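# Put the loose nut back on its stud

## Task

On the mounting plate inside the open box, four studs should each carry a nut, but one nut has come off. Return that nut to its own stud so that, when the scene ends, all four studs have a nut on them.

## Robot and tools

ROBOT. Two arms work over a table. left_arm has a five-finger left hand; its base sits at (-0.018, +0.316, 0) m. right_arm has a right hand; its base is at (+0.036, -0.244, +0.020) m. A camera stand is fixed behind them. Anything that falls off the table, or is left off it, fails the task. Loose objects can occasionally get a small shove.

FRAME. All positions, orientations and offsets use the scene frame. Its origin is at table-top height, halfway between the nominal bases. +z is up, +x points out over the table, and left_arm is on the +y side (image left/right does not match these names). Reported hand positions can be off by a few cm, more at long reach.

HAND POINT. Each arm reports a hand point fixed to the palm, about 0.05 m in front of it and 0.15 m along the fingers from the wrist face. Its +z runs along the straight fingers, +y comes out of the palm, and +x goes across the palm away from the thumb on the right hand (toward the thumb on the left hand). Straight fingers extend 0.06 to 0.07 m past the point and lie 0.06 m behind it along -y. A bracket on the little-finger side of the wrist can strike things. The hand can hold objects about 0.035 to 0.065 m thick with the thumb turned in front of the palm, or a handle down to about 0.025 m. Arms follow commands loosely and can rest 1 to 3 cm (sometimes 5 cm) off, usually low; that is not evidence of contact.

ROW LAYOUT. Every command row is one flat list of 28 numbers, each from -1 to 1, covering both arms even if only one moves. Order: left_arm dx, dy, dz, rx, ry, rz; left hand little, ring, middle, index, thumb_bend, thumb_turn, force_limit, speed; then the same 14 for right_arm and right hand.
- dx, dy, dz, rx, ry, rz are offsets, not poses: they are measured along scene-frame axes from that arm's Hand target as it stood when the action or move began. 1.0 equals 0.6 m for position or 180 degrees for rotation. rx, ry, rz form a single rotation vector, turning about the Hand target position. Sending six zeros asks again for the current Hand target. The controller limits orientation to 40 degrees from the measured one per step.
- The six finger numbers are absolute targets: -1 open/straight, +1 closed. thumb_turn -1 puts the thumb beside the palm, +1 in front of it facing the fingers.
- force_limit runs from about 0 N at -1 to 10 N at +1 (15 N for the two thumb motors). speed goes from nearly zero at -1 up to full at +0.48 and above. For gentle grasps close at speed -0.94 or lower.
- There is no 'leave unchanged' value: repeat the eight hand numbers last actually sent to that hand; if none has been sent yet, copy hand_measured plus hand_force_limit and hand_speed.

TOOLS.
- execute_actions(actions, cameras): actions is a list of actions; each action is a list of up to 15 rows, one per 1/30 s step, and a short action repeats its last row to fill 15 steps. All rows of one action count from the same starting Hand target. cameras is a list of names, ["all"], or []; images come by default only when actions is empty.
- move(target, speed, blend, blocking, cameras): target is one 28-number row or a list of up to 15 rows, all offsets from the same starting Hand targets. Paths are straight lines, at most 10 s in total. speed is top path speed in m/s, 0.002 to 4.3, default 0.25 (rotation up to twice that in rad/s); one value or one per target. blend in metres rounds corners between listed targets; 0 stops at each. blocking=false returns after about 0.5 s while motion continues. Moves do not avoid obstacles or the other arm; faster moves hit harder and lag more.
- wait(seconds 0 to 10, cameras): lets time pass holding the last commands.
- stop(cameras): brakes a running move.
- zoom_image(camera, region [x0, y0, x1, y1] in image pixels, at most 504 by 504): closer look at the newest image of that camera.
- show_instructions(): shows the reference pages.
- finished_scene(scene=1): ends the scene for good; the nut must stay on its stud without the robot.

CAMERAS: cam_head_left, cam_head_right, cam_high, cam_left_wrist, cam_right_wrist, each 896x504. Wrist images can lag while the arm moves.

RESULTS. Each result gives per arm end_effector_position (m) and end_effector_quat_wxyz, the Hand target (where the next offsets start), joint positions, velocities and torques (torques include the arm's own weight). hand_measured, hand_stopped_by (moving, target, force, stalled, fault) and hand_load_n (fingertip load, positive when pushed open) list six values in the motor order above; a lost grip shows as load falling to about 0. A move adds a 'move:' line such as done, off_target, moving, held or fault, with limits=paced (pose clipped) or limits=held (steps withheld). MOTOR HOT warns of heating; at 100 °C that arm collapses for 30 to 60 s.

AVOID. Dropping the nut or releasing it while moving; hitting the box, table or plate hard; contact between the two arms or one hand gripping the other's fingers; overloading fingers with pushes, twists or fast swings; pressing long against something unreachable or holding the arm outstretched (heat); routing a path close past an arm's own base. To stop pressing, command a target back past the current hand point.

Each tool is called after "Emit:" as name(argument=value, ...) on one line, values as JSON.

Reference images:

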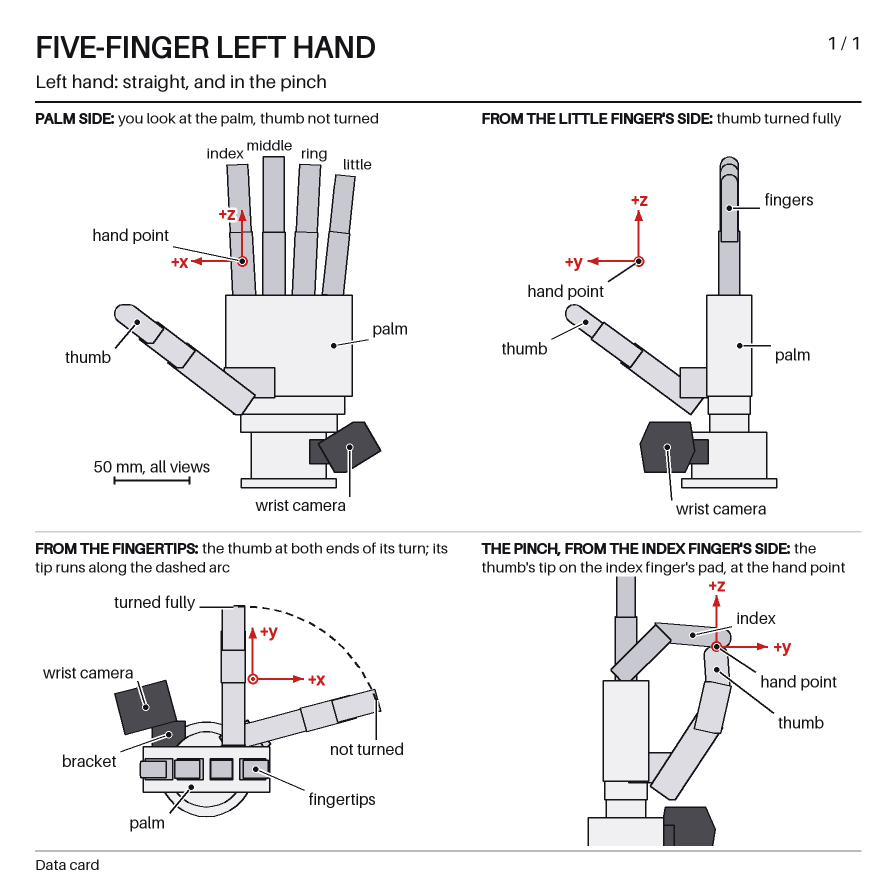

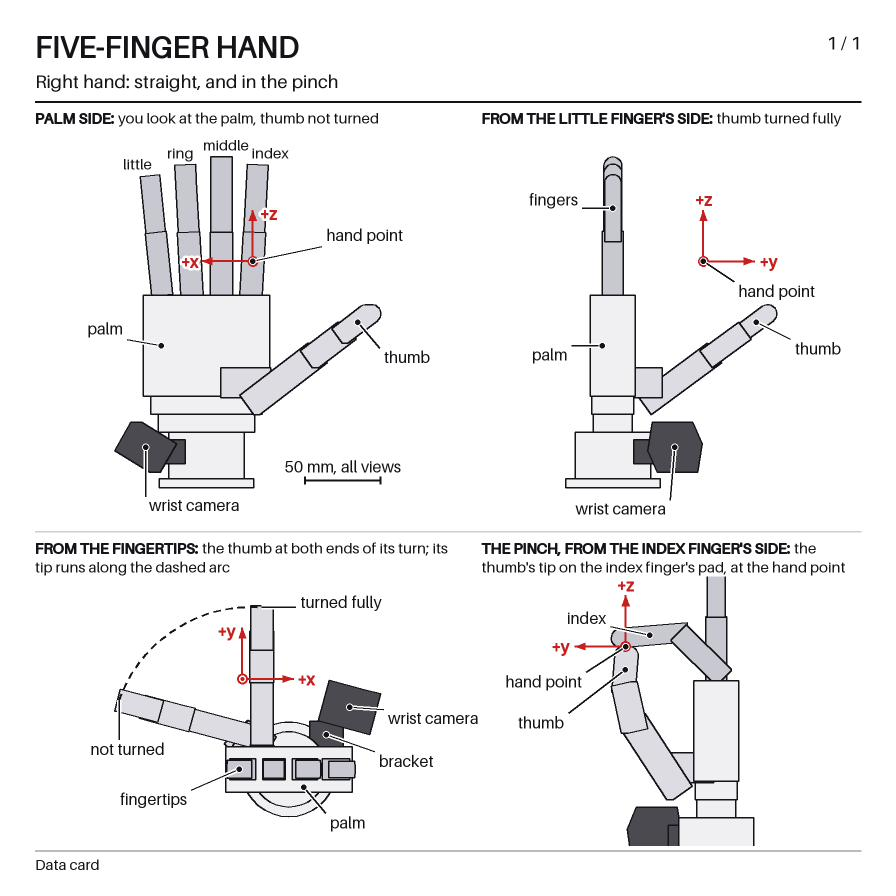

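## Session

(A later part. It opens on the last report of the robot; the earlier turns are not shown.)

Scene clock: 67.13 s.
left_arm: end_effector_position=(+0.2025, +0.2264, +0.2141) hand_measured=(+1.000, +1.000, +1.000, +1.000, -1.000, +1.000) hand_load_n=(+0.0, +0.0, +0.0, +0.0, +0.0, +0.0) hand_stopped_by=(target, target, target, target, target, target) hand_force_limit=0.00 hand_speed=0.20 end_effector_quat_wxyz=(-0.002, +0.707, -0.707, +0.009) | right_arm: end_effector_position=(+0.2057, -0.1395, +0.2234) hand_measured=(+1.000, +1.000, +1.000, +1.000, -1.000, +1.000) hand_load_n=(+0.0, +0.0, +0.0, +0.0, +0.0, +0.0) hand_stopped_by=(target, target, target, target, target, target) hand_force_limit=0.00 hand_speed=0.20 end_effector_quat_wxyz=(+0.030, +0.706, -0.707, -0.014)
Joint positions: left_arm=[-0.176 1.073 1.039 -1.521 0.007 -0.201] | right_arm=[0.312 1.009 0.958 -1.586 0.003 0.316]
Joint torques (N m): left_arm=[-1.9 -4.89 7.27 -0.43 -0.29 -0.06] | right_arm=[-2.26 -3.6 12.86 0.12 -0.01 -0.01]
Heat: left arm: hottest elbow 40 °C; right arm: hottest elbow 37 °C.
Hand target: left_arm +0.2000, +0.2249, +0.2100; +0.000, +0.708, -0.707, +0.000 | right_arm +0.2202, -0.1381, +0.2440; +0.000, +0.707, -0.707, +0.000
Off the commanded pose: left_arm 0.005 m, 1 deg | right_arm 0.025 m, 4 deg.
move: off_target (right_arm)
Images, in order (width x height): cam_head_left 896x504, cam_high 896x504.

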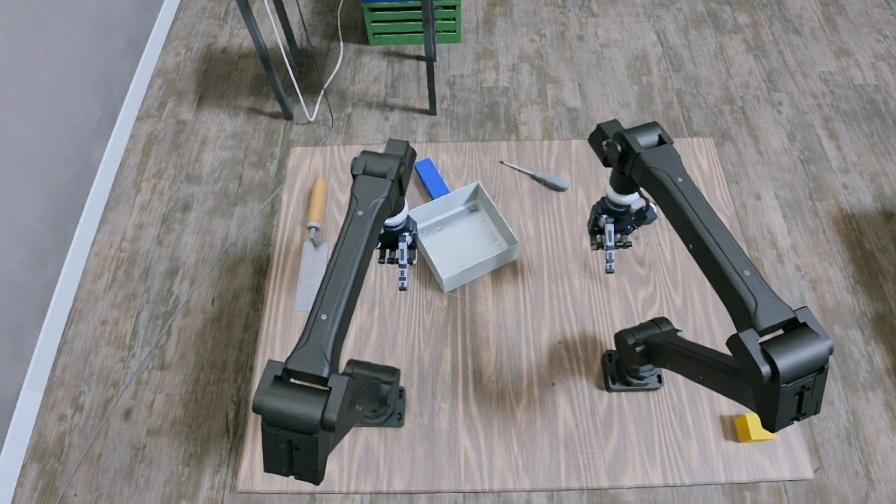

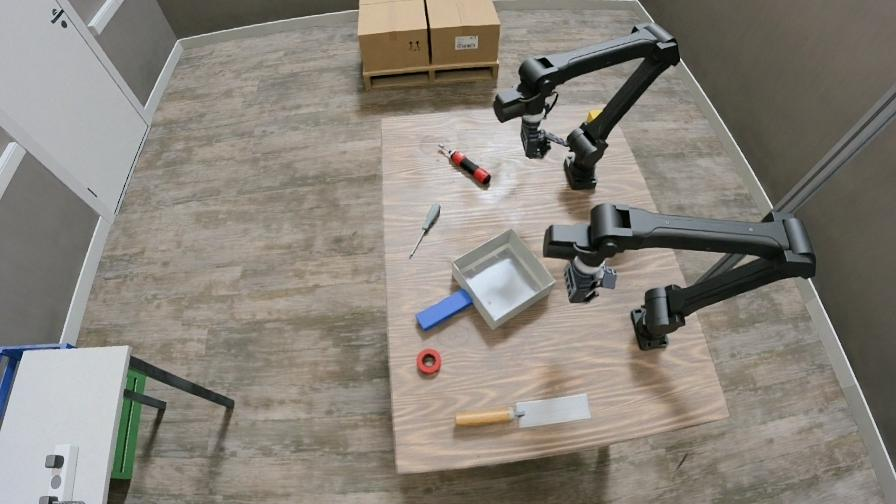

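Emit:
move(target=[[0.01, 0.0, -0.29, 0, 0, 0, 1, 1, 1, 1, -1, 1, 0, 0.2, 0.0, 0, 0, 0, 0, 0, 1, 1, 1, 1, -1, 1, 0, 0.2],[0.02, -0.15, -0.29, 0, 0, 0, 1, 1, 1, 1, -1, 1, 0, 0.2, 0.0, 0, 0, 0, 0, 0, 1, 1, 1, 1, -1, 1, 0, 0.2]], speed=[0.15, 0.07], cameras=["cam_head_left", "cam_high"])

Scene clock: 71.23 s.
left_arm: end_effector_position=(+0.1813, +0.1583, +0.0223) hand_measured=(+1.000, +1.000, +1.000, +1.000, -1.000, +1.000) hand_load_n=(+0.0, +0.0, +0.0, +0.0, +0.0, +0.0) hand_stopped_by=(target, target, target, target, target, target) hand_force_limit=0.00 hand_speed=0.20 end_effector_quat_wxyz=(+0.008, +0.705, -0.708, -0.035) | right_arm: end_effector_position=(+0.2057, -0.1395, +0.2234) hand_measured=(+1.000, +1.000, +1.000, +1.000, -1.000, +1.000) hand_load_n=(+0.0, +0.0, +0.0, +0.0, +0.0, +0.0) hand_stopped_by=(target, target, target, target, target, target) hand_force_limit=0.00 hand_speed=0.20 end_effector_quat_wxyz=(+0.030, +0.706, -0.707, -0.014)
Joint positions: left_arm=[-0.434 1.341 0.703 -1.005 -0.007 -0.456] | right_arm=[0.312 1.009 0.958 -1.586 0.003 0.316]
Joint torques (N m): left_arm=[-1.79 -6.18 11.36 0.1 -0.01 -0.13] | right_arm=[-2.26 -3.55 12.85 0.12 -0.01 -0.01]
Heat: left arm: hottest elbow 40 °C; right arm: hottest elbow 38 °C.
Hand target: left_arm +0.2120, +0.1349, +0.0360; +0.000, +0.708, -0.707, +0.000 | right_arm +0.2202, -0.1381, +0.2440; +0.000, +0.707, -0.707, +0.000
Off the commanded pose: left_arm 0.041 m, 4 deg | right_arm 0.025 m, 4 deg.
move: off_target (left_arm, right_arm)
Images, in order (width x height): cam_head_left 896x504, cam_high 896x504.

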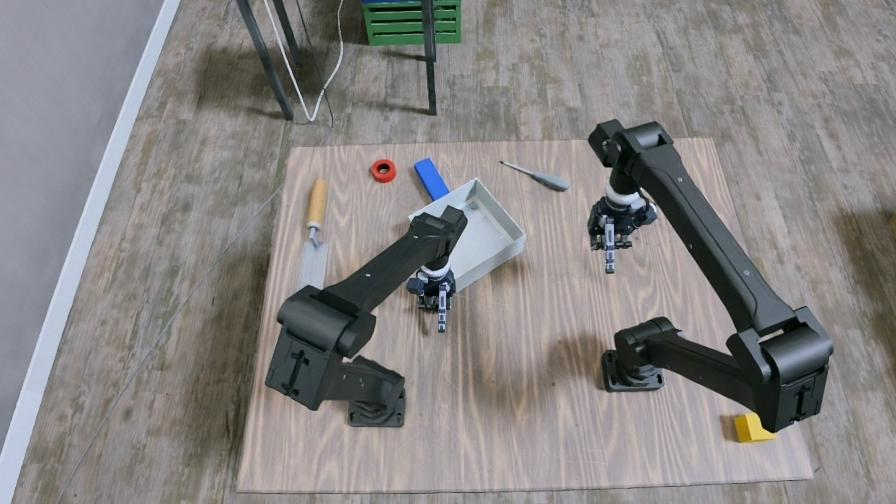

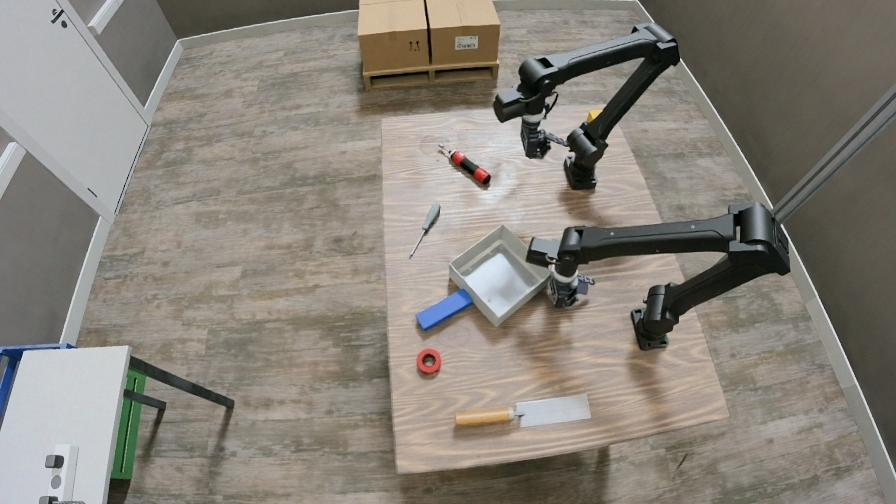

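Emit:
move(target=[[0.0, 0.09, 0, 0, 0, 0, 1, 1, 1, 1, -1, 1, 0, 0.2, 0.0, 0, 0, 0, 0, 0, 1, 1, 1, 1, -1, 1, 0, 0.2],[0.07, 0.09, 0, 0, 0, 0, 1, 1, 1, 1, -1, 1, 0, 0.2, 0.0, 0, 0, 0, 0, 0, 1, 1, 1, 1, -1, 1, 0, 0.2],[0.08, -0.05, 0, 0, 0, 0, 1, 1, 1, 1, -1, 1, 0, 0.2, 0.0, 0, 0, 0, 0, 0, 1, 1, 1, 1, -1, 1, 0, 0.2]], speed=[0.15, 0.15, 0.07], blend=0.01, cameras=["cam_head_left", "cam_high"])

Scene clock: 74.40 s.
left_arm: end_effector_position=(+0.2287, +0.1306, +0.0216) hand_measured=(+1.000, +1.000, +1.000, +1.000, -1.000, +1.000) hand_load_n=(+0.0, +0.0, +0.0, +0.0, +0.0, +0.0) hand_stopped_by=(target, target, target, target, target, target) hand_force_limit=0.00 hand_speed=0.20 end_effector_quat_wxyz=(+0.007, +0.705, -0.708, -0.037) | right_arm: end_effector_position=(+0.2057, -0.1395, +0.2234) hand_measured=(+1.000, +1.000, +1.000, +1.000, -1.000, +1.000) hand_load_n=(+0.0, +0.0, +0.0, +0.0, +0.0, +0.0) hand_stopped_by=(target, target, target, target, target, target) hand_force_limit=0.00 hand_speed=0.20 end_effector_quat_wxyz=(+0.030, +0.706, -0.707, -0.014)
Joint positions: left_arm=[-0.446 1.484 0.847 -1.008 -0.009 -0.468] | right_arm=[0.312 1.009 0.958 -1.586 0.003 0.316]
Joint torques (N m): left_arm=[-2.26 -9.23 11.74 -0.08 0.13 -0.19] | right_arm=[-2.2 -3.6 12.85 0.12 -0.01 -0.01]
Heat: left arm: hottest elbow 41 °C; right arm: hottest elbow 38 °C.
Hand target: left_arm +0.2600, +0.1049, +0.0360; +0.000, +0.708, -0.707, +0.000 | right_arm +0.2202, -0.1381, +0.2440; +0.000, +0.707, -0.707, +0.000
Off the commanded pose: left_arm 0.043 m, 4 deg | right_arm 0.025 m, 4 deg.
move: off_target (left_arm, right_arm)
Images, in order (width x height): cam_head_left 896x504, cam_high 896x504.

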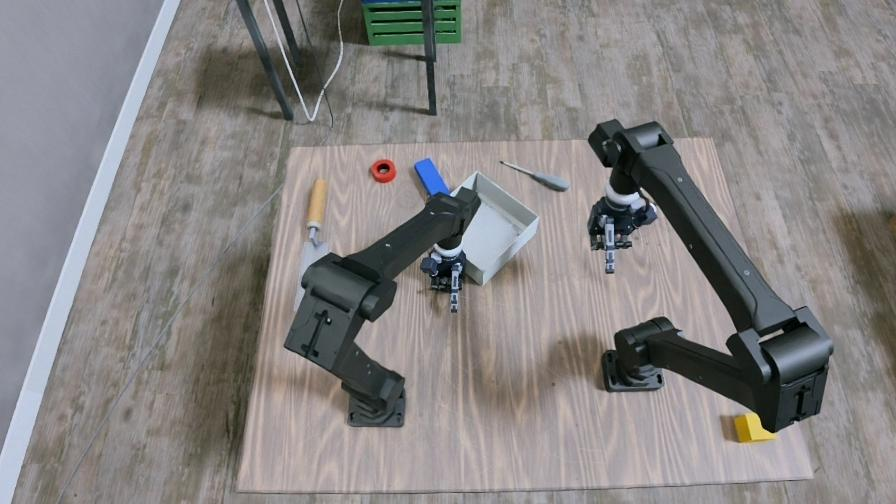

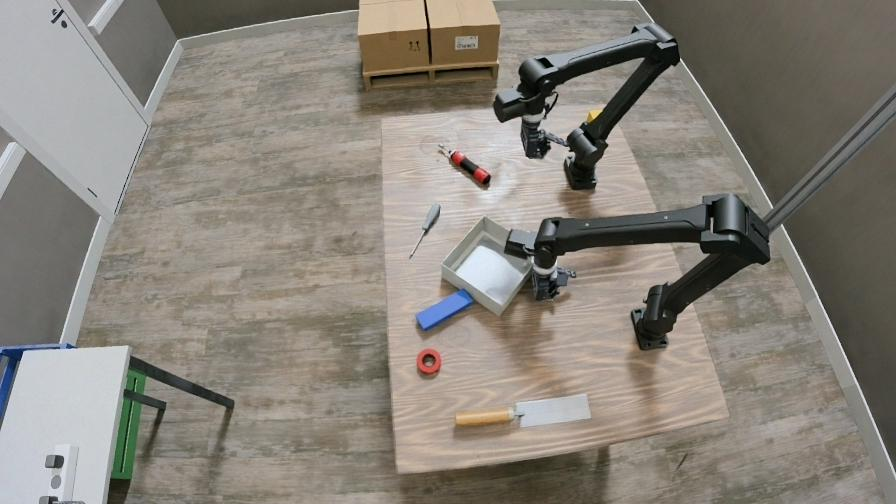

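Emit:
move(target=[[0.0, -0.09, 0, 0, 0, 0, 1, 1, 1, 1, -1, 1, 0, 0.2, 0.0, 0, 0, 0, 0, 0, 1, 1, 1, 1, -1, 1, 0, 0.2]], speed=[0.07], cameras=["cam_head_left", "cam_high"])

Scene clock: 76.23 s.
left_arm: end_effector_position=(+0.2303, +0.0784, +0.0214) hand_measured=(+1.000, +1.000, +1.000, +1.000, -1.000, +1.000) hand_load_n=(+0.0, +0.0, +0.0, +0.0, +0.0, +0.0) hand_stopped_by=(target, target, target, target, target, target) hand_force_limit=0.00 hand_speed=0.20 end_effector_quat_wxyz=(+0.005, +0.702, -0.711, -0.037) | right_arm: end_effector_position=(+0.2057, -0.1395, +0.2234) hand_measured=(+1.000, +1.000, +1.000, +1.000, -1.000, +1.000) hand_load_n=(+0.0, +0.0, +0.5, +0.0, +0.0, +0.0) hand_stopped_by=(target, target, target, target, target, target) hand_force_limit=0.00 hand_speed=0.20 end_effector_quat_wxyz=(+0.030, +0.706, -0.707, -0.014)
Joint positions: left_arm=[-0.568 1.552 0.926 -1.019 -0.004 -0.582] | right_arm=[0.312 1.009 0.958 -1.586 0.003 0.316]
Joint torques (N m): left_arm=[-1.96 -9.47 11.55 -0.05 -0.06 -0.17] | right_arm=[-2.2 -3.55 12.86 0.1 -0.01 -0.01]
Heat: left arm: hottest elbow 41 °C; right arm: hottest elbow 38 °C.
Hand target: left_arm +0.2600, +0.0509, +0.0360; +0.000, +0.708, -0.707, +0.000 | right_arm +0.2202, -0.1381, +0.2440; +0.000, +0.707, -0.707, +0.000
Off the commanded pose: left_arm 0.043 m, 4 deg | right_arm 0.025 m, 4 deg.
move: off_target (left_arm, right_arm)
Images, in order (width x height): cam_head_left 896x504, cam_high 896x504.

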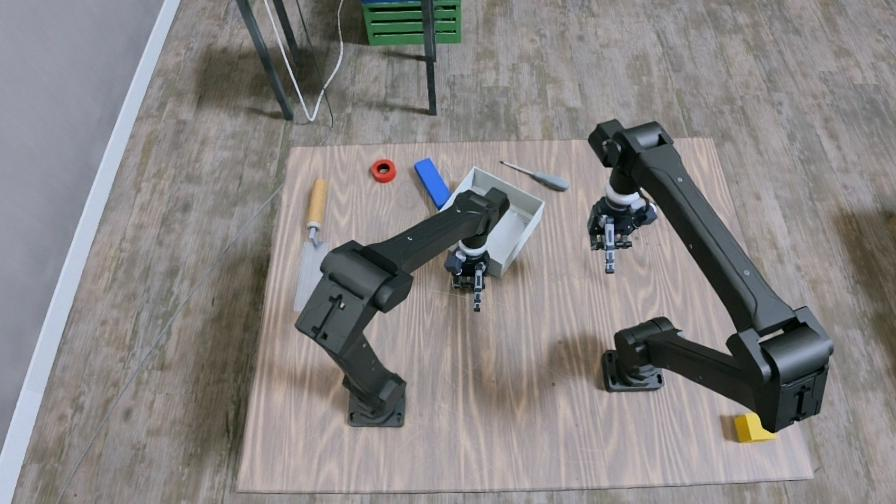

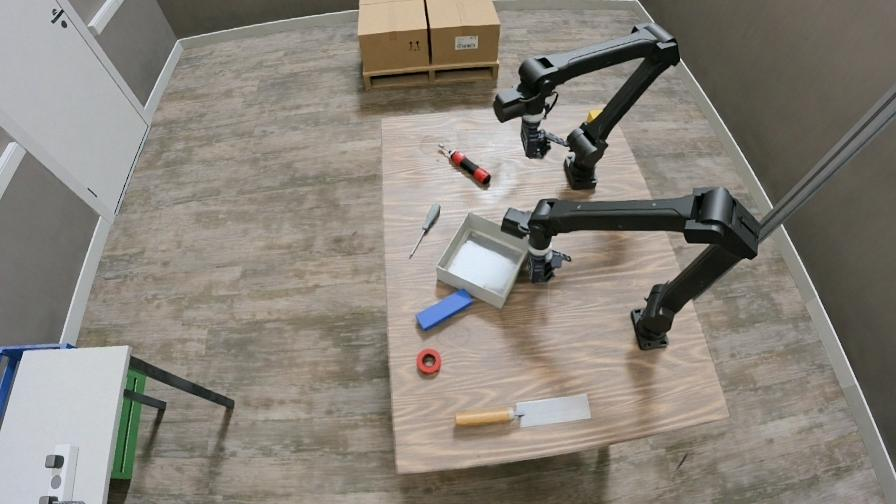

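Emit:
move(target=[[-0.03, 0.12, 0.02, 0, 0, 0, 1, 1, 1, 1, -1, 1, 0, 0.2, 0.0, 0, 0, 0, 0, 0, 1, 1, 1, 1, -1, 1, 0, 0.2],[-0.06, 0.2, 0.35, 0, 0, 0, 1, 1, 1, 1, -1, 1, 0, 0.2, 0.0, 0, 0, 0, 0, 0, 1, 1, 1, 1, -1, 1, 0, 0.2],[-0.1, 0.6, 0.4, 0, 0, 0, 1, 1, 1, 1, -1, 1, 0, 0.2, 0.2, 0.2, 0, -0.0537, -0.1609, -0.2001, 1, 1, 1, 1, -1, 1, 0, 0.2]], speed=[0.12, 0.25, 0.3], blend=[0.01, 0.03, 0.0], cameras=["cam_head_left", "cam_high", "cam_right_wrist"])

Scene clock: 84.83 s.
left_arm: end_effector_position=(+0.1866, +0.4006, +0.2575) hand_measured=(+1.000, +1.000, +1.000, +1.000, -1.000, +1.000) hand_load_n=(+0.0, +0.5, +0.0, +0.0, +0.0, +0.0) hand_stopped_by=(target, target, target, target, target, target) hand_force_limit=0.00 hand_speed=0.20 end_effector_quat_wxyz=(+0.025, +0.708, -0.706, -0.009) | right_arm: end_effector_position=(+0.3282, -0.0326, +0.2250) hand_measured=(+1.000, +1.000, +1.000, +1.000, -1.000, +1.000) hand_load_n=(+0.0, +0.0, +0.0, +0.0, +0.0, +0.0) hand_stopped_by=(target, target, target, target, target, target) hand_force_limit=0.00 hand_speed=0.20 end_effector_quat_wxyz=(+0.094, -0.434, +0.865, -0.233)
Joint positions: left_arm=[0.439 1.129 1.181 -1.676 0.002 0.411] | right_arm=[0.727 1.185 1.111 -1.43 0.505 1.352]
Joint torques (N m): left_arm=[0.56 -5.89 12.74 -0.66 -0.11 0.08] | right_arm=[-0.03 -4.01 13.19 0.34 0.44 0.17]
Heat: left arm: hottest elbow 43 °C; right arm: hottest elbow 39 °C.
Hand target: left_arm +0.2000, +0.4109, +0.2761; +0.000, +0.708, -0.707, +0.000 | right_arm +0.3401, -0.0181, +0.2441; +0.116, -0.432, +0.864, -0.232
Off the commanded pose: left_arm 0.025 m, 3 deg | right_arm 0.027 m, 2 deg.
move: off_target (left_arm, right_arm)
camera_calibration:
cam_right_wrist: T_world_to_cam=[[-0.823147, 0.277761, -0.495256, 0.395779], [0.190151, 0.956673, 0.2205, -0.0666267], [0.535044, 0.0873302, -0.840298, 0.127354], [0, 0, 0, 1]] pos_world=[0.270314, -0.0573139, 0.317719]
Images, in order (width x height): cam_head_left 896x504, cam_high 896x504, cam_right_wrist 896x504.

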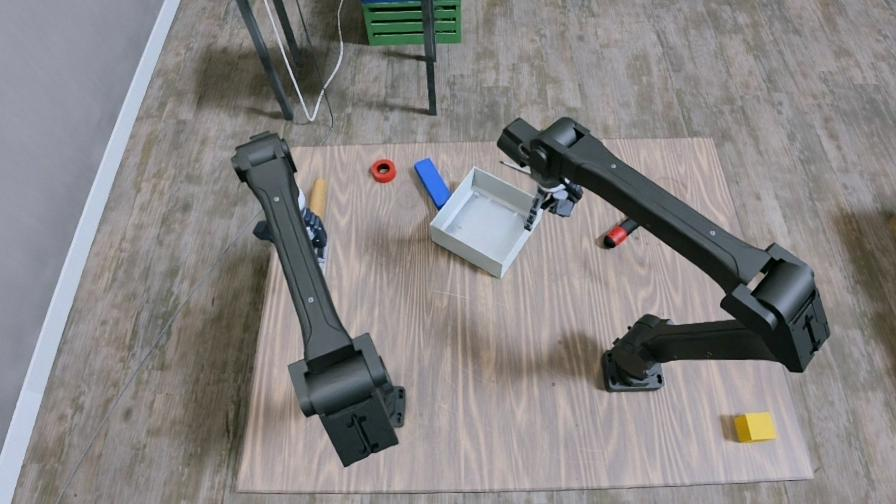

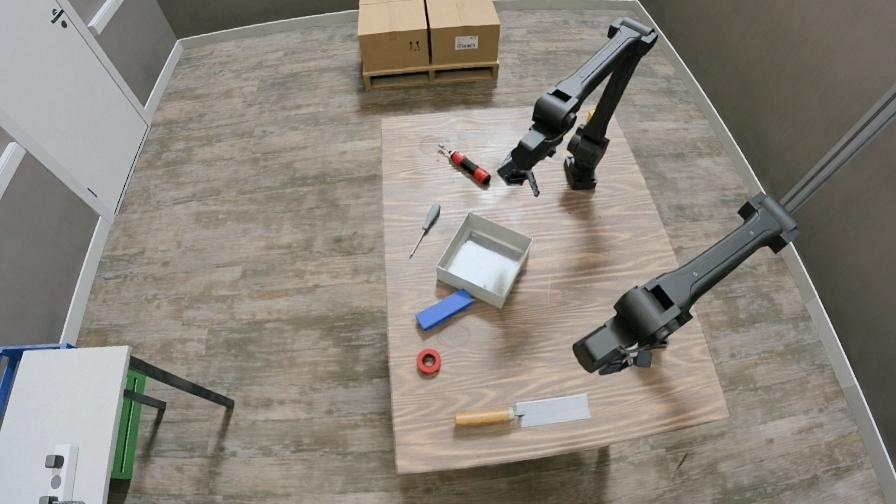

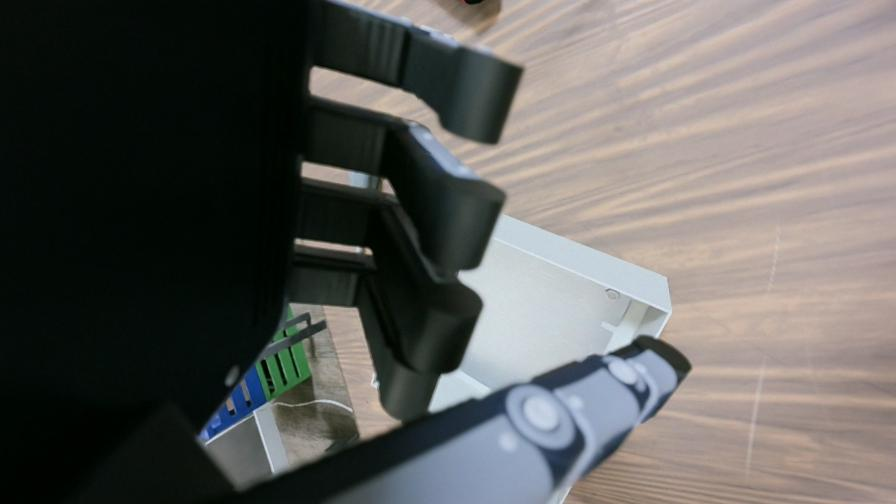

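Emit:
move(target=[0, 0, 0, 0, 0, 0, 1, 1, 1, 1, -1, 1, 0, 0.2, 0.1817, 0.2433, -0.09, 0, 0, 0, 0.7, 0.7, 0.7, 0.1, -0.66, 0.72, 0, 0.2], speed=[0.2], cameras=["cam_head_left", "cam_high", "cam_right_wrist"])

Scene clock: 87.10 s.
left_arm: end_effector_position=(+0.1866, +0.4007, +0.2575) hand_measured=(+1.000, +1.000, +1.000, +1.000, -1.000, +1.000) hand_load_n=(+0.0, +0.0, +0.0, +0.5, -0.5, +0.0) hand_stopped_by=(target, target, target, target, target, target) hand_force_limit=0.00 hand_speed=0.20 end_effector_quat_wxyz=(+0.025, +0.708, -0.706, -0.009) | right_arm: end_effector_position=(+0.4380, +0.1101, +0.1751) hand_measured=(+0.700, +0.700, +0.700, +0.100, -0.660, +0.720) hand_load_n=(+0.0, +0.0, +0.0, +0.0, +0.0, +0.0) hand_stopped_by=(target, target, target, target, target, target) hand_force_limit=0.00 hand_speed=0.20 end_effector_quat_wxyz=(+0.094, -0.435, +0.864, -0.235)
Joint positions: left_arm=[0.44 1.129 1.181 -1.676 0.002 0.411] | right_arm=[0.793 1.676 1.488 -1.354 0.511 1.428]
Joint torques (N m): left_arm=[-0.03 -5.71 12.55 -0.54 -0.12 0.05] | right_arm=[-0.15 -9.88 12.85 0.4 0.45 0.17]
Heat: left arm: hottest elbow 43 °C; right arm: hottest elbow 39 °C.
Hand target: left_arm +0.2000, +0.4109, +0.2761; +0.000, +0.708, -0.707, +0.000 | right_arm +0.4492, +0.1279, +0.1901; +0.116, -0.432, +0.864, -0.232
Off the commanded pose: left_arm 0.025 m, 3 deg | right_arm 0.026 m, 3 deg.
move: off_target (left_arm, right_arm)
camera_calibration:
cam_right_wrist: T_world_to_cam=[[-0.82292, 0.275493, -0.496897, 0.422227], [0.18917, 0.957532, 0.217592, -0.212108], [0.53574, 0.0850627, -0.840087, 0.0141239], [0, 0, 0, 1]] pos_world=[0.380017, 0.085578, 0.267822]
Images, in order (width x height): cam_head_left 896x504, cam_high 896x504, cam_right_wrist 896x504.

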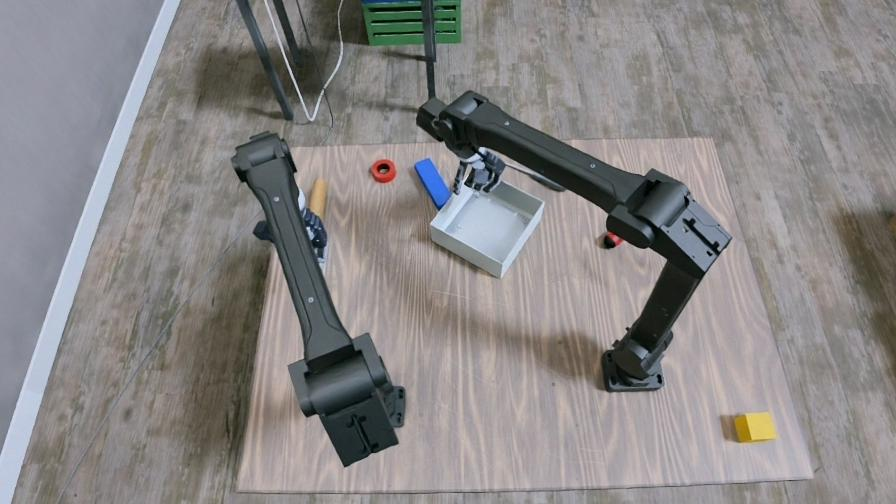

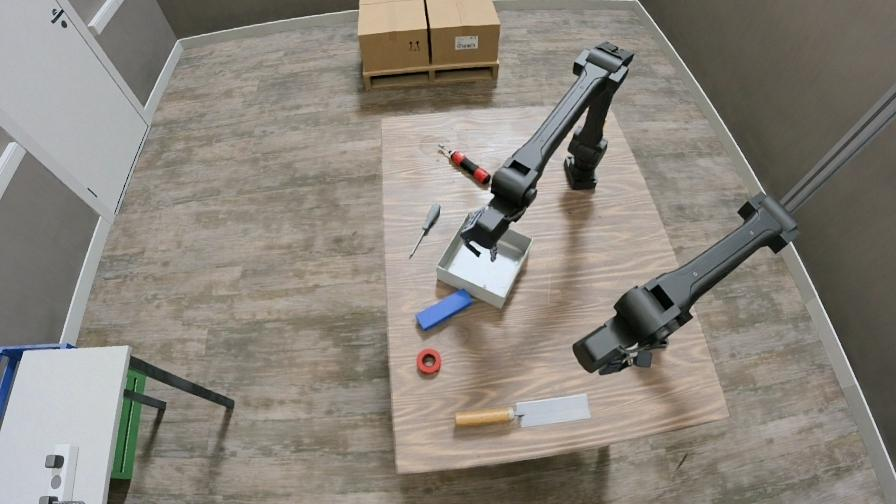

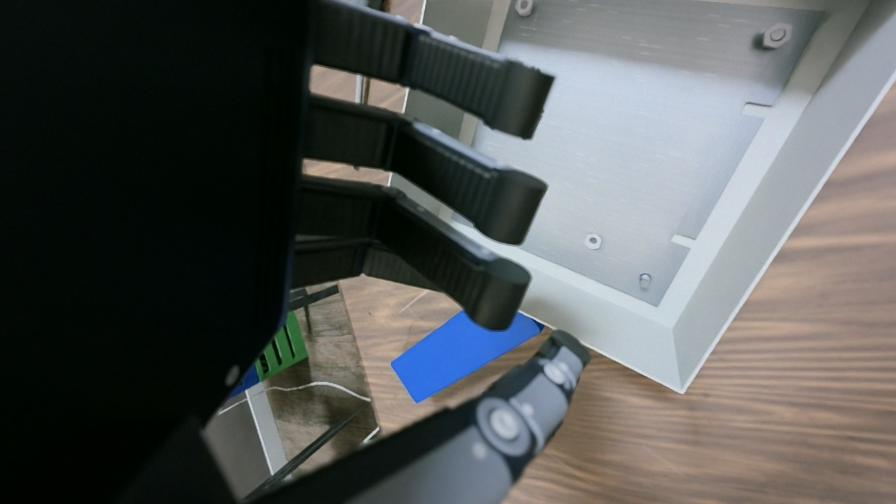

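Emit:
zoom_image(camera="cam_right_wrist", region=[540, 180, 740, 340])

Scaled by 2.520 from the camera's 896x504 image, which has a finer 1280x720 frame.

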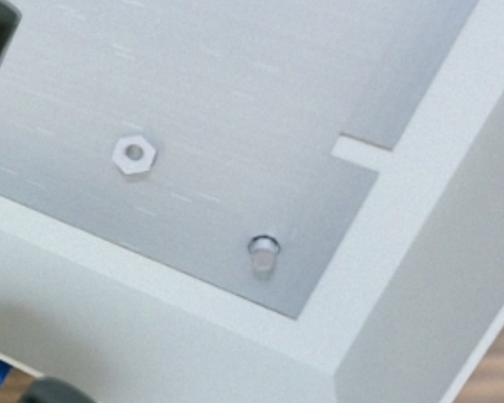

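Emit:
move(target=[0, 0, 0, 0, 0, 0, 1, 1, 1, 1, -1, 1, 0, 0.2, 0.0013, 0.0118, -0.125, 0, 0, 0, 1, 1, 1, 0.4, -0.9, 0.72, 0, 0.2], speed=[0.15], cameras=["cam_right_wrist"])

Scene clock: 90.30 s.
left_arm: end_effector_position=(+0.1866, +0.4007, +0.2575) hand_measured=(+1.000, +1.000, +1.000, +1.000, -1.000, +1.000) hand_load_n=(+0.0, +0.0, +0.0, +0.0, +0.0, +0.0) hand_stopped_by=(target, target, target, target, target, target) hand_force_limit=0.00 hand_speed=0.20 end_effector_quat_wxyz=(+0.025, +0.708, -0.706, -0.009) | right_arm: end_effector_position=(+0.4505, +0.1279, +0.1186) hand_measured=(+1.000, +1.000, +1.000, +0.400, -0.900, +0.720) hand_load_n=(+0.5, +0.0, +0.0, +0.0, +0.0, +0.0) hand_stopped_by=(target, target, target, target, target, target) hand_force_limit=0.00 hand_speed=0.20 end_effector_quat_wxyz=(+0.110, -0.430, +0.866, -0.230)
Joint positions: left_arm=[0.44 1.129 1.181 -1.676 0.002 0.411] | right_arm=[0.801 1.746 1.424 -1.192 0.512 1.437]
Joint torques (N m): left_arm=[1.08 -5.71 12.77 -0.39 -0.08 0.1] | right_arm=[-0.09 -10.99 8.27 0.92 0.43 0.17]
Heat: left arm: hottest elbow 43 °C; right arm: hottest elbow 40 °C.
Hand target: left_arm +0.2000, +0.4109, +0.2761; +0.000, +0.708, -0.707, +0.000 | right_arm +0.4499, +0.1350, +0.1150; +0.116, -0.432, +0.864, -0.232
Off the commanded pose: left_arm 0.025 m, 3 deg | right_arm 0.008 m, 1 deg.
move: off_target (left_arm)
camera_calibration:
cam_right_wrist: T_world_to_cam=[[-0.810448, 0.287877, -0.510198, 0.393895], [0.184336, 0.952006, 0.244347, -0.219557], [0.556053, 0.103983, -0.824617, -0.0550036], [0, 0, 0, 1]] pos_world=[0.390288, 0.101345, 0.209256]
Images, in order (width x height): cam_right_wrist 896x504.

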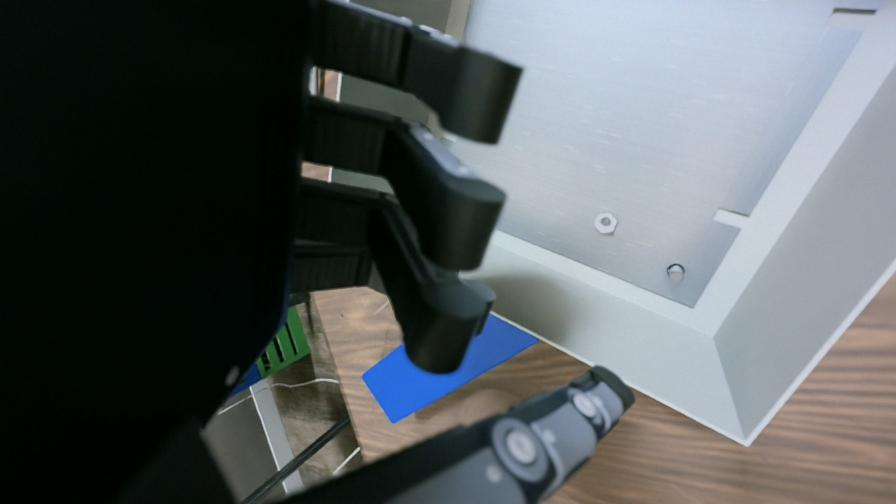

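Emit:
move(target=[0, 0, 0, 0, 0, 0, 1, 1, 1, 1, -1, 1, 0, 0.2, -0.0223, -0.0273, -0.1167, 0, 0, 0, 1, 1, 1, 0.4, -0.9, 0.72, 0, 0.2], speed=[0.12], cameras=["cam_right_wrist"])

Scene clock: 92.20 s.
left_arm: end_effector_position=(+0.1866, +0.4007, +0.2575) hand_measured=(+1.000, +1.000, +1.000, +1.000, -1.000, +1.000) hand_load_n=(+0.0, +0.0, +0.0, +0.0, +0.0, +0.0) hand_stopped_by=(target, target, target, target, target, target) hand_force_limit=0.00 hand_speed=0.20 end_effector_quat_wxyz=(+0.025, +0.708, -0.706, -0.009) | right_arm: end_effector_position=(+0.4379, +0.1149, +0.0521) hand_measured=(+1.000, +1.000, +1.000, +0.400, -0.900, +0.720) hand_load_n=(+0.0, +0.0, +0.0, +0.5, +0.0, +0.5) hand_stopped_by=(target, target, target, target, target, target) hand_force_limit=0.00 hand_speed=0.20 end_effector_quat_wxyz=(+0.114, -0.429, +0.866, -0.228)
Joint positions: left_arm=[0.44 1.129 1.181 -1.676 0.002 0.411] | right_arm=[0.801 1.766 1.261 -0.999 0.512 1.437]
Joint torques (N m): left_arm=[1.08 -5.71 12.62 -0.4 -0.06 0.09] | right_arm=[-0.32 -10.17 7.43 0.92 0.42 0.14]
Heat: left arm: hottest elbow 43 °C; right arm: hottest elbow 39 °C.
Hand target: left_arm +0.2000, +0.4109, +0.2761; +0.000, +0.708, -0.707, +0.000 | right_arm +0.4365, +0.1186, +0.0449; +0.115, -0.432, +0.864, -0.232
Off the commanded pose: left_arm 0.025 m, 3 deg | right_arm 0.008 m, 1 deg.
move: off_target (left_arm)
camera_calibration:
cam_right_wrist: T_world_to_cam=[[-0.806971, 0.291499, -0.513641, 0.351783], [0.182689, 0.950256, 0.252266, -0.188062], [0.561625, 0.109735, -0.820082, -0.104826], [0, 0, 0, 1]] pos_world=[0.377108, 0.087666, 0.142165]
Images, in order (width x height): cam_right_wrist 896x504.

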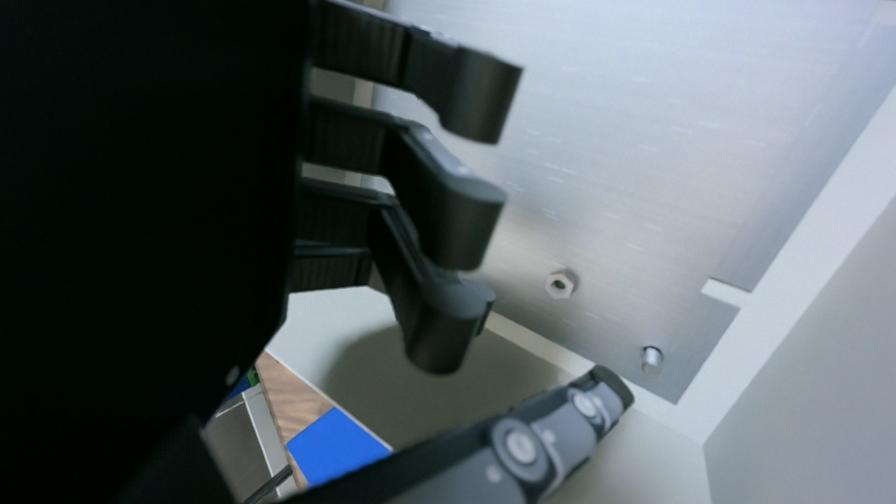

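Emit:
zoom_image(camera="cam_right_wrist", region=[440, 220, 700, 420])

Scaled by 1.938 from the camera's 896x504 image, which has a finer 1280x720 frame.

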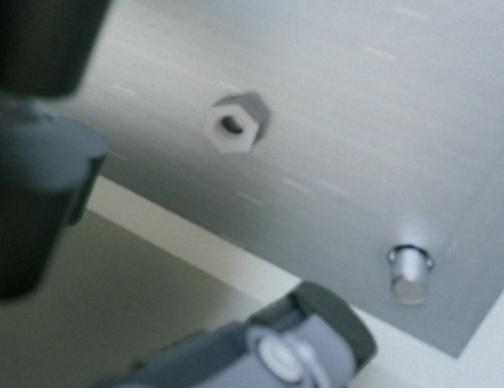

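Emit:
move(target=[0, 0, 0, 0, 0, 0, 1, 1, 1, 1, -1, 1, 0, 0.2, 0.0, 0.0, -0.045, 0, 0, 0, 1, 1, 1, 0.4, -0.9, 0.72, 0, 0.2], speed=[0.06], cameras=["cam_right_wrist"])

Emit:
zoom_image(camera="cam_right_wrist", region=[440, 220, 700, 420])

Scene clock: 94.83 s.
left_arm: end_effector_position=(+0.1866, +0.4007, +0.2575) hand_measured=(+1.000, +1.000, +1.000, +1.000, -1.000, +1.000) hand_load_n=(+0.0, +0.0, +0.0, +0.0, -0.5, +0.0) hand_stopped_by=(target, target, target, target, target, target) hand_force_limit=0.00 hand_speed=0.20 end_effector_quat_wxyz=(+0.025, +0.708, -0.706, -0.009) | right_arm: end_effector_position=(+0.4384, +0.1154, +0.0259) hand_measured=(+1.000, +1.000, +1.000, +0.400, -0.900, +0.720) hand_load_n=(+0.0, +0.0, +0.0, +0.0, +0.0, +0.0) hand_stopped_by=(target, target, target, target, target, target) hand_force_limit=0.00 hand_speed=0.20 end_effector_quat_wxyz=(+0.115, -0.429, +0.866, -0.228)
Joint positions: left_arm=[0.44 1.129 1.181 -1.676 0.002 0.411] | right_arm=[0.801 1.802 1.233 -0.933 0.512 1.437]
Joint torques (N m): left_arm=[-0.21 -6.01 12.6 -0.39 -0.1 0.15] | right_arm=[-0.32 -10.29 7.16 0.91 0.42 0.14]
Heat: left arm: hottest elbow 43 °C; right arm: hottest elbow 39 °C.
Hand target: left_arm +0.2000, +0.4109, +0.2761; +0.000, +0.708, -0.707, +0.000 | right_arm +0.4365, +0.1187, +0.0181; +0.116, -0.432, +0.864, -0.232
Off the commanded pose: left_arm 0.025 m, 3 deg | right_arm 0.009 m, 1 deg.
move: off_target (left_arm)
camera_calibration:
cam_right_wrist: T_world_to_cam=[[-0.806329, 0.292159, -0.514272, 0.338256], [0.182297, 0.949916, 0.253826, -0.181889], [0.562673, 0.110917, -0.819205, -0.127265], [0, 0, 0, 1]] pos_world=[0.377512, 0.0880702, 0.115867]
Images, in order (width x height): cam_right_wrist 896x504.

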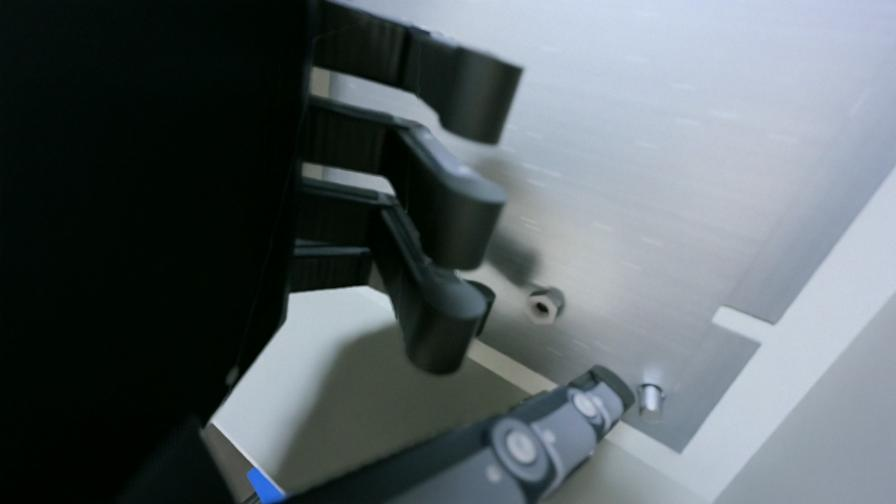

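Scaled by 1.938 from the camera's 896x504 image, which has a finer 1280x720 frame.

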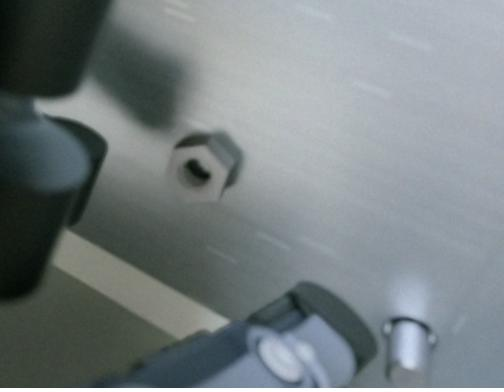

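Emit:
move(target=[0, 0, 0, 0, 0, 0, 1, 1, 1, 1, -1, 1, 0, 0.2, 0.0, 0.001, -0.025, 0, 0, 0, 1, 1, 1, 0.4, -0.9, 0.72, 0, 0.2], speed=[0.04], cameras=["cam_right_wrist"])

Emit:
zoom_image(camera="cam_right_wrist", region=[440, 220, 700, 420])

Scene clock: 96.60 s.
left_arm: end_effector_position=(+0.1866, +0.4007, +0.2575) hand_measured=(+1.000, +1.000, +1.000, +1.000, -1.000, +1.000) hand_load_n=(+0.0, +0.0, +0.0, +0.0, -0.5, +0.5) hand_stopped_by=(target, target, target, target, target, target) hand_force_limit=0.00 hand_speed=0.20 end_effector_quat_wxyz=(+0.025, +0.708, -0.706, -0.009) | right_arm: end_effector_position=(+0.4392, +0.1162, +0.0118) hand_measured=(+1.000, +1.000, +1.000, +0.400, -0.900, +0.720) hand_load_n=(+0.0, +0.0, +0.0, +0.0, +0.0, +0.0) hand_stopped_by=(target, target, target, target, target, target) hand_force_limit=0.00 hand_speed=0.20 end_effector_quat_wxyz=(+0.116, -0.429, +0.867, -0.228)
Joint positions: left_arm=[0.44 1.129 1.181 -1.676 0.002 0.411] | right_arm=[0.801 1.824 1.222 -0.897 0.512 1.437]
Joint torques (N m): left_arm=[0.79 -5.66 12.4 -0.39 -0.09 0.1] | right_arm=[-0.21 -10.29 6.94 0.92 0.42 0.15]
Heat: left arm: hottest elbow 43 °C; right arm: hottest elbow 39 °C.
Hand target: left_arm +0.2000, +0.4109, +0.2761; +0.000, +0.708, -0.707, +0.000 | right_arm +0.4365, +0.1192, +0.0030; +0.116, -0.432, +0.864, -0.232
Off the commanded pose: left_arm 0.025 m, 3 deg | right_arm 0.010 m, 1 deg.
move: off_target (left_arm)
camera_calibration:
cam_right_wrist: T_world_to_cam=[[-0.805714, 0.29275, -0.514901, 0.331095], [0.181962, 0.949618, 0.255178, -0.179066], [0.563662, 0.111908, -0.81839, -0.139915], [0, 0, 0, 1]] pos_world=[0.378216, 0.0887737, 0.101669]
Images, in order (width x height): cam_right_wrist 896x504.

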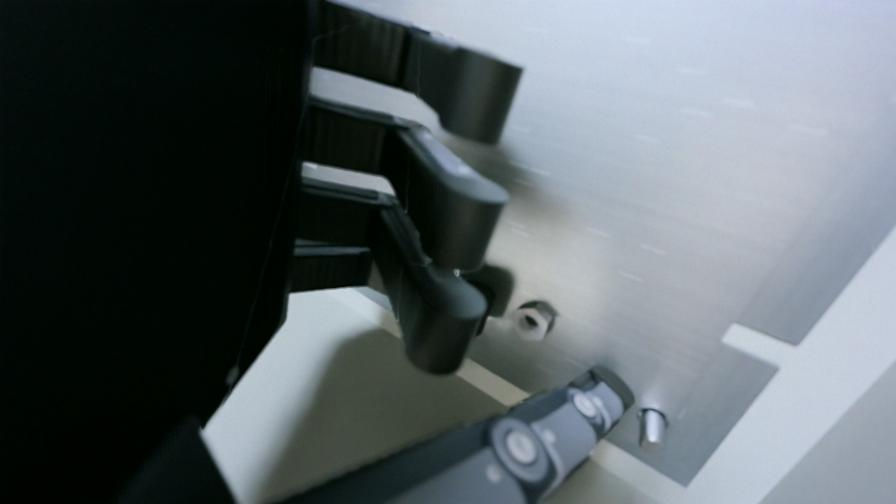

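Scaled by 1.938 from the camera's 896x504 image, which has a finer 1280x720 frame.

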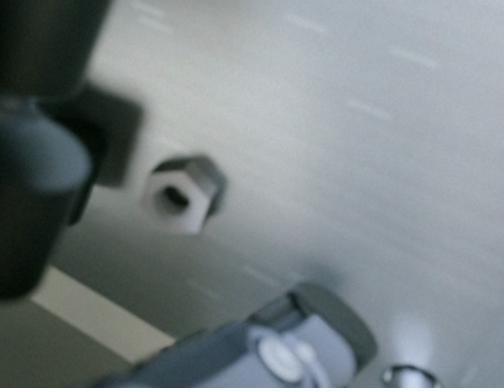

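Emit:
move(target=[0, 0, 0, 0, 0, 0, 1, 1, 1, 1, -1, 1, 0, 0.2, -0.002, 0.001, -0.010, 0, 0, 0, 1, 1, 1, 0.4, -0.9, 0.72, 0, 0.2], speed=[0.03], cameras=["cam_right_wrist"])

Emit:
zoom_image(camera="cam_right_wrist", region=[440, 220, 700, 420])

Scene clock: 98.17 s.
left_arm: end_effector_position=(+0.1866, +0.4007, +0.2575) hand_measured=(+1.000, +1.000, +1.000, +1.000, -1.000, +1.000) hand_load_n=(+0.0, +0.0, +0.0, +0.0, +0.0, +0.5) hand_stopped_by=(target, target, target, target, target, target) hand_force_limit=0.00 hand_speed=0.20 end_effector_quat_wxyz=(+0.025, +0.708, -0.706, -0.009) | right_arm: end_effector_position=(+0.4396, +0.1166, +0.0081) hand_measured=(+1.000, +1.000, +1.000, +0.400, -0.900, +0.720) hand_load_n=(+0.0, +0.0, +0.0, -1.0, +0.0, +0.0) hand_stopped_by=(target, target, target, target, target, target) hand_force_limit=0.00 hand_speed=0.20 end_effector_quat_wxyz=(+0.117, -0.428, +0.867, -0.227)
Joint positions: left_arm=[0.44 1.129 1.181 -1.676 0.002 0.411] | right_arm=[0.801 1.829 1.217 -0.885 0.512 1.437]
Joint torques (N m): left_arm=[1.03 -6.07 12.53 -0.73 -0.1 0.15] | right_arm=[-0.09 -10.05 6.76 0.95 0.41 0.17]
Heat: left arm: hottest elbow 43 °C; right arm: hottest elbow 39 °C.
Hand target: left_arm +0.2000, +0.4109, +0.2761; +0.000, +0.708, -0.707, +0.000 | right_arm +0.4355, +0.1198, -0.0029; +0.116, -0.432, +0.864, -0.232
Off the commanded pose: left_arm 0.025 m, 3 deg | right_arm 0.012 m, 1 deg.
move: off_target (left_arm, right_arm)
camera_calibration:
cam_right_wrist: T_world_to_cam=[[-0.804698, 0.293824, -0.515876, 0.328809], [0.181528, 0.949098, 0.257412, -0.178312], [0.56525, 0.113493, -0.817075, -0.144114], [0, 0, 0, 1]] pos_world=[0.378421, 0.0889794, 0.0977718]
Images, in order (width x height): cam_right_wrist 896x504.

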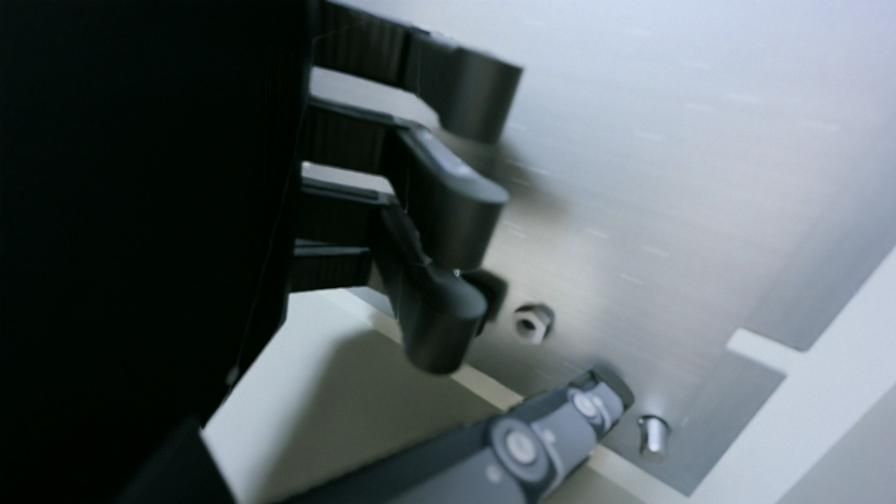

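Scaled by 1.938 from the camera's 896x504 image, which has a finer 1280x720 frame.

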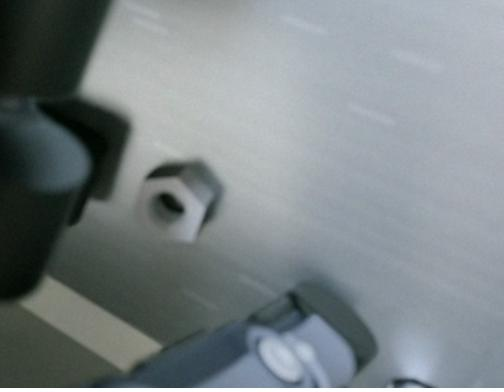

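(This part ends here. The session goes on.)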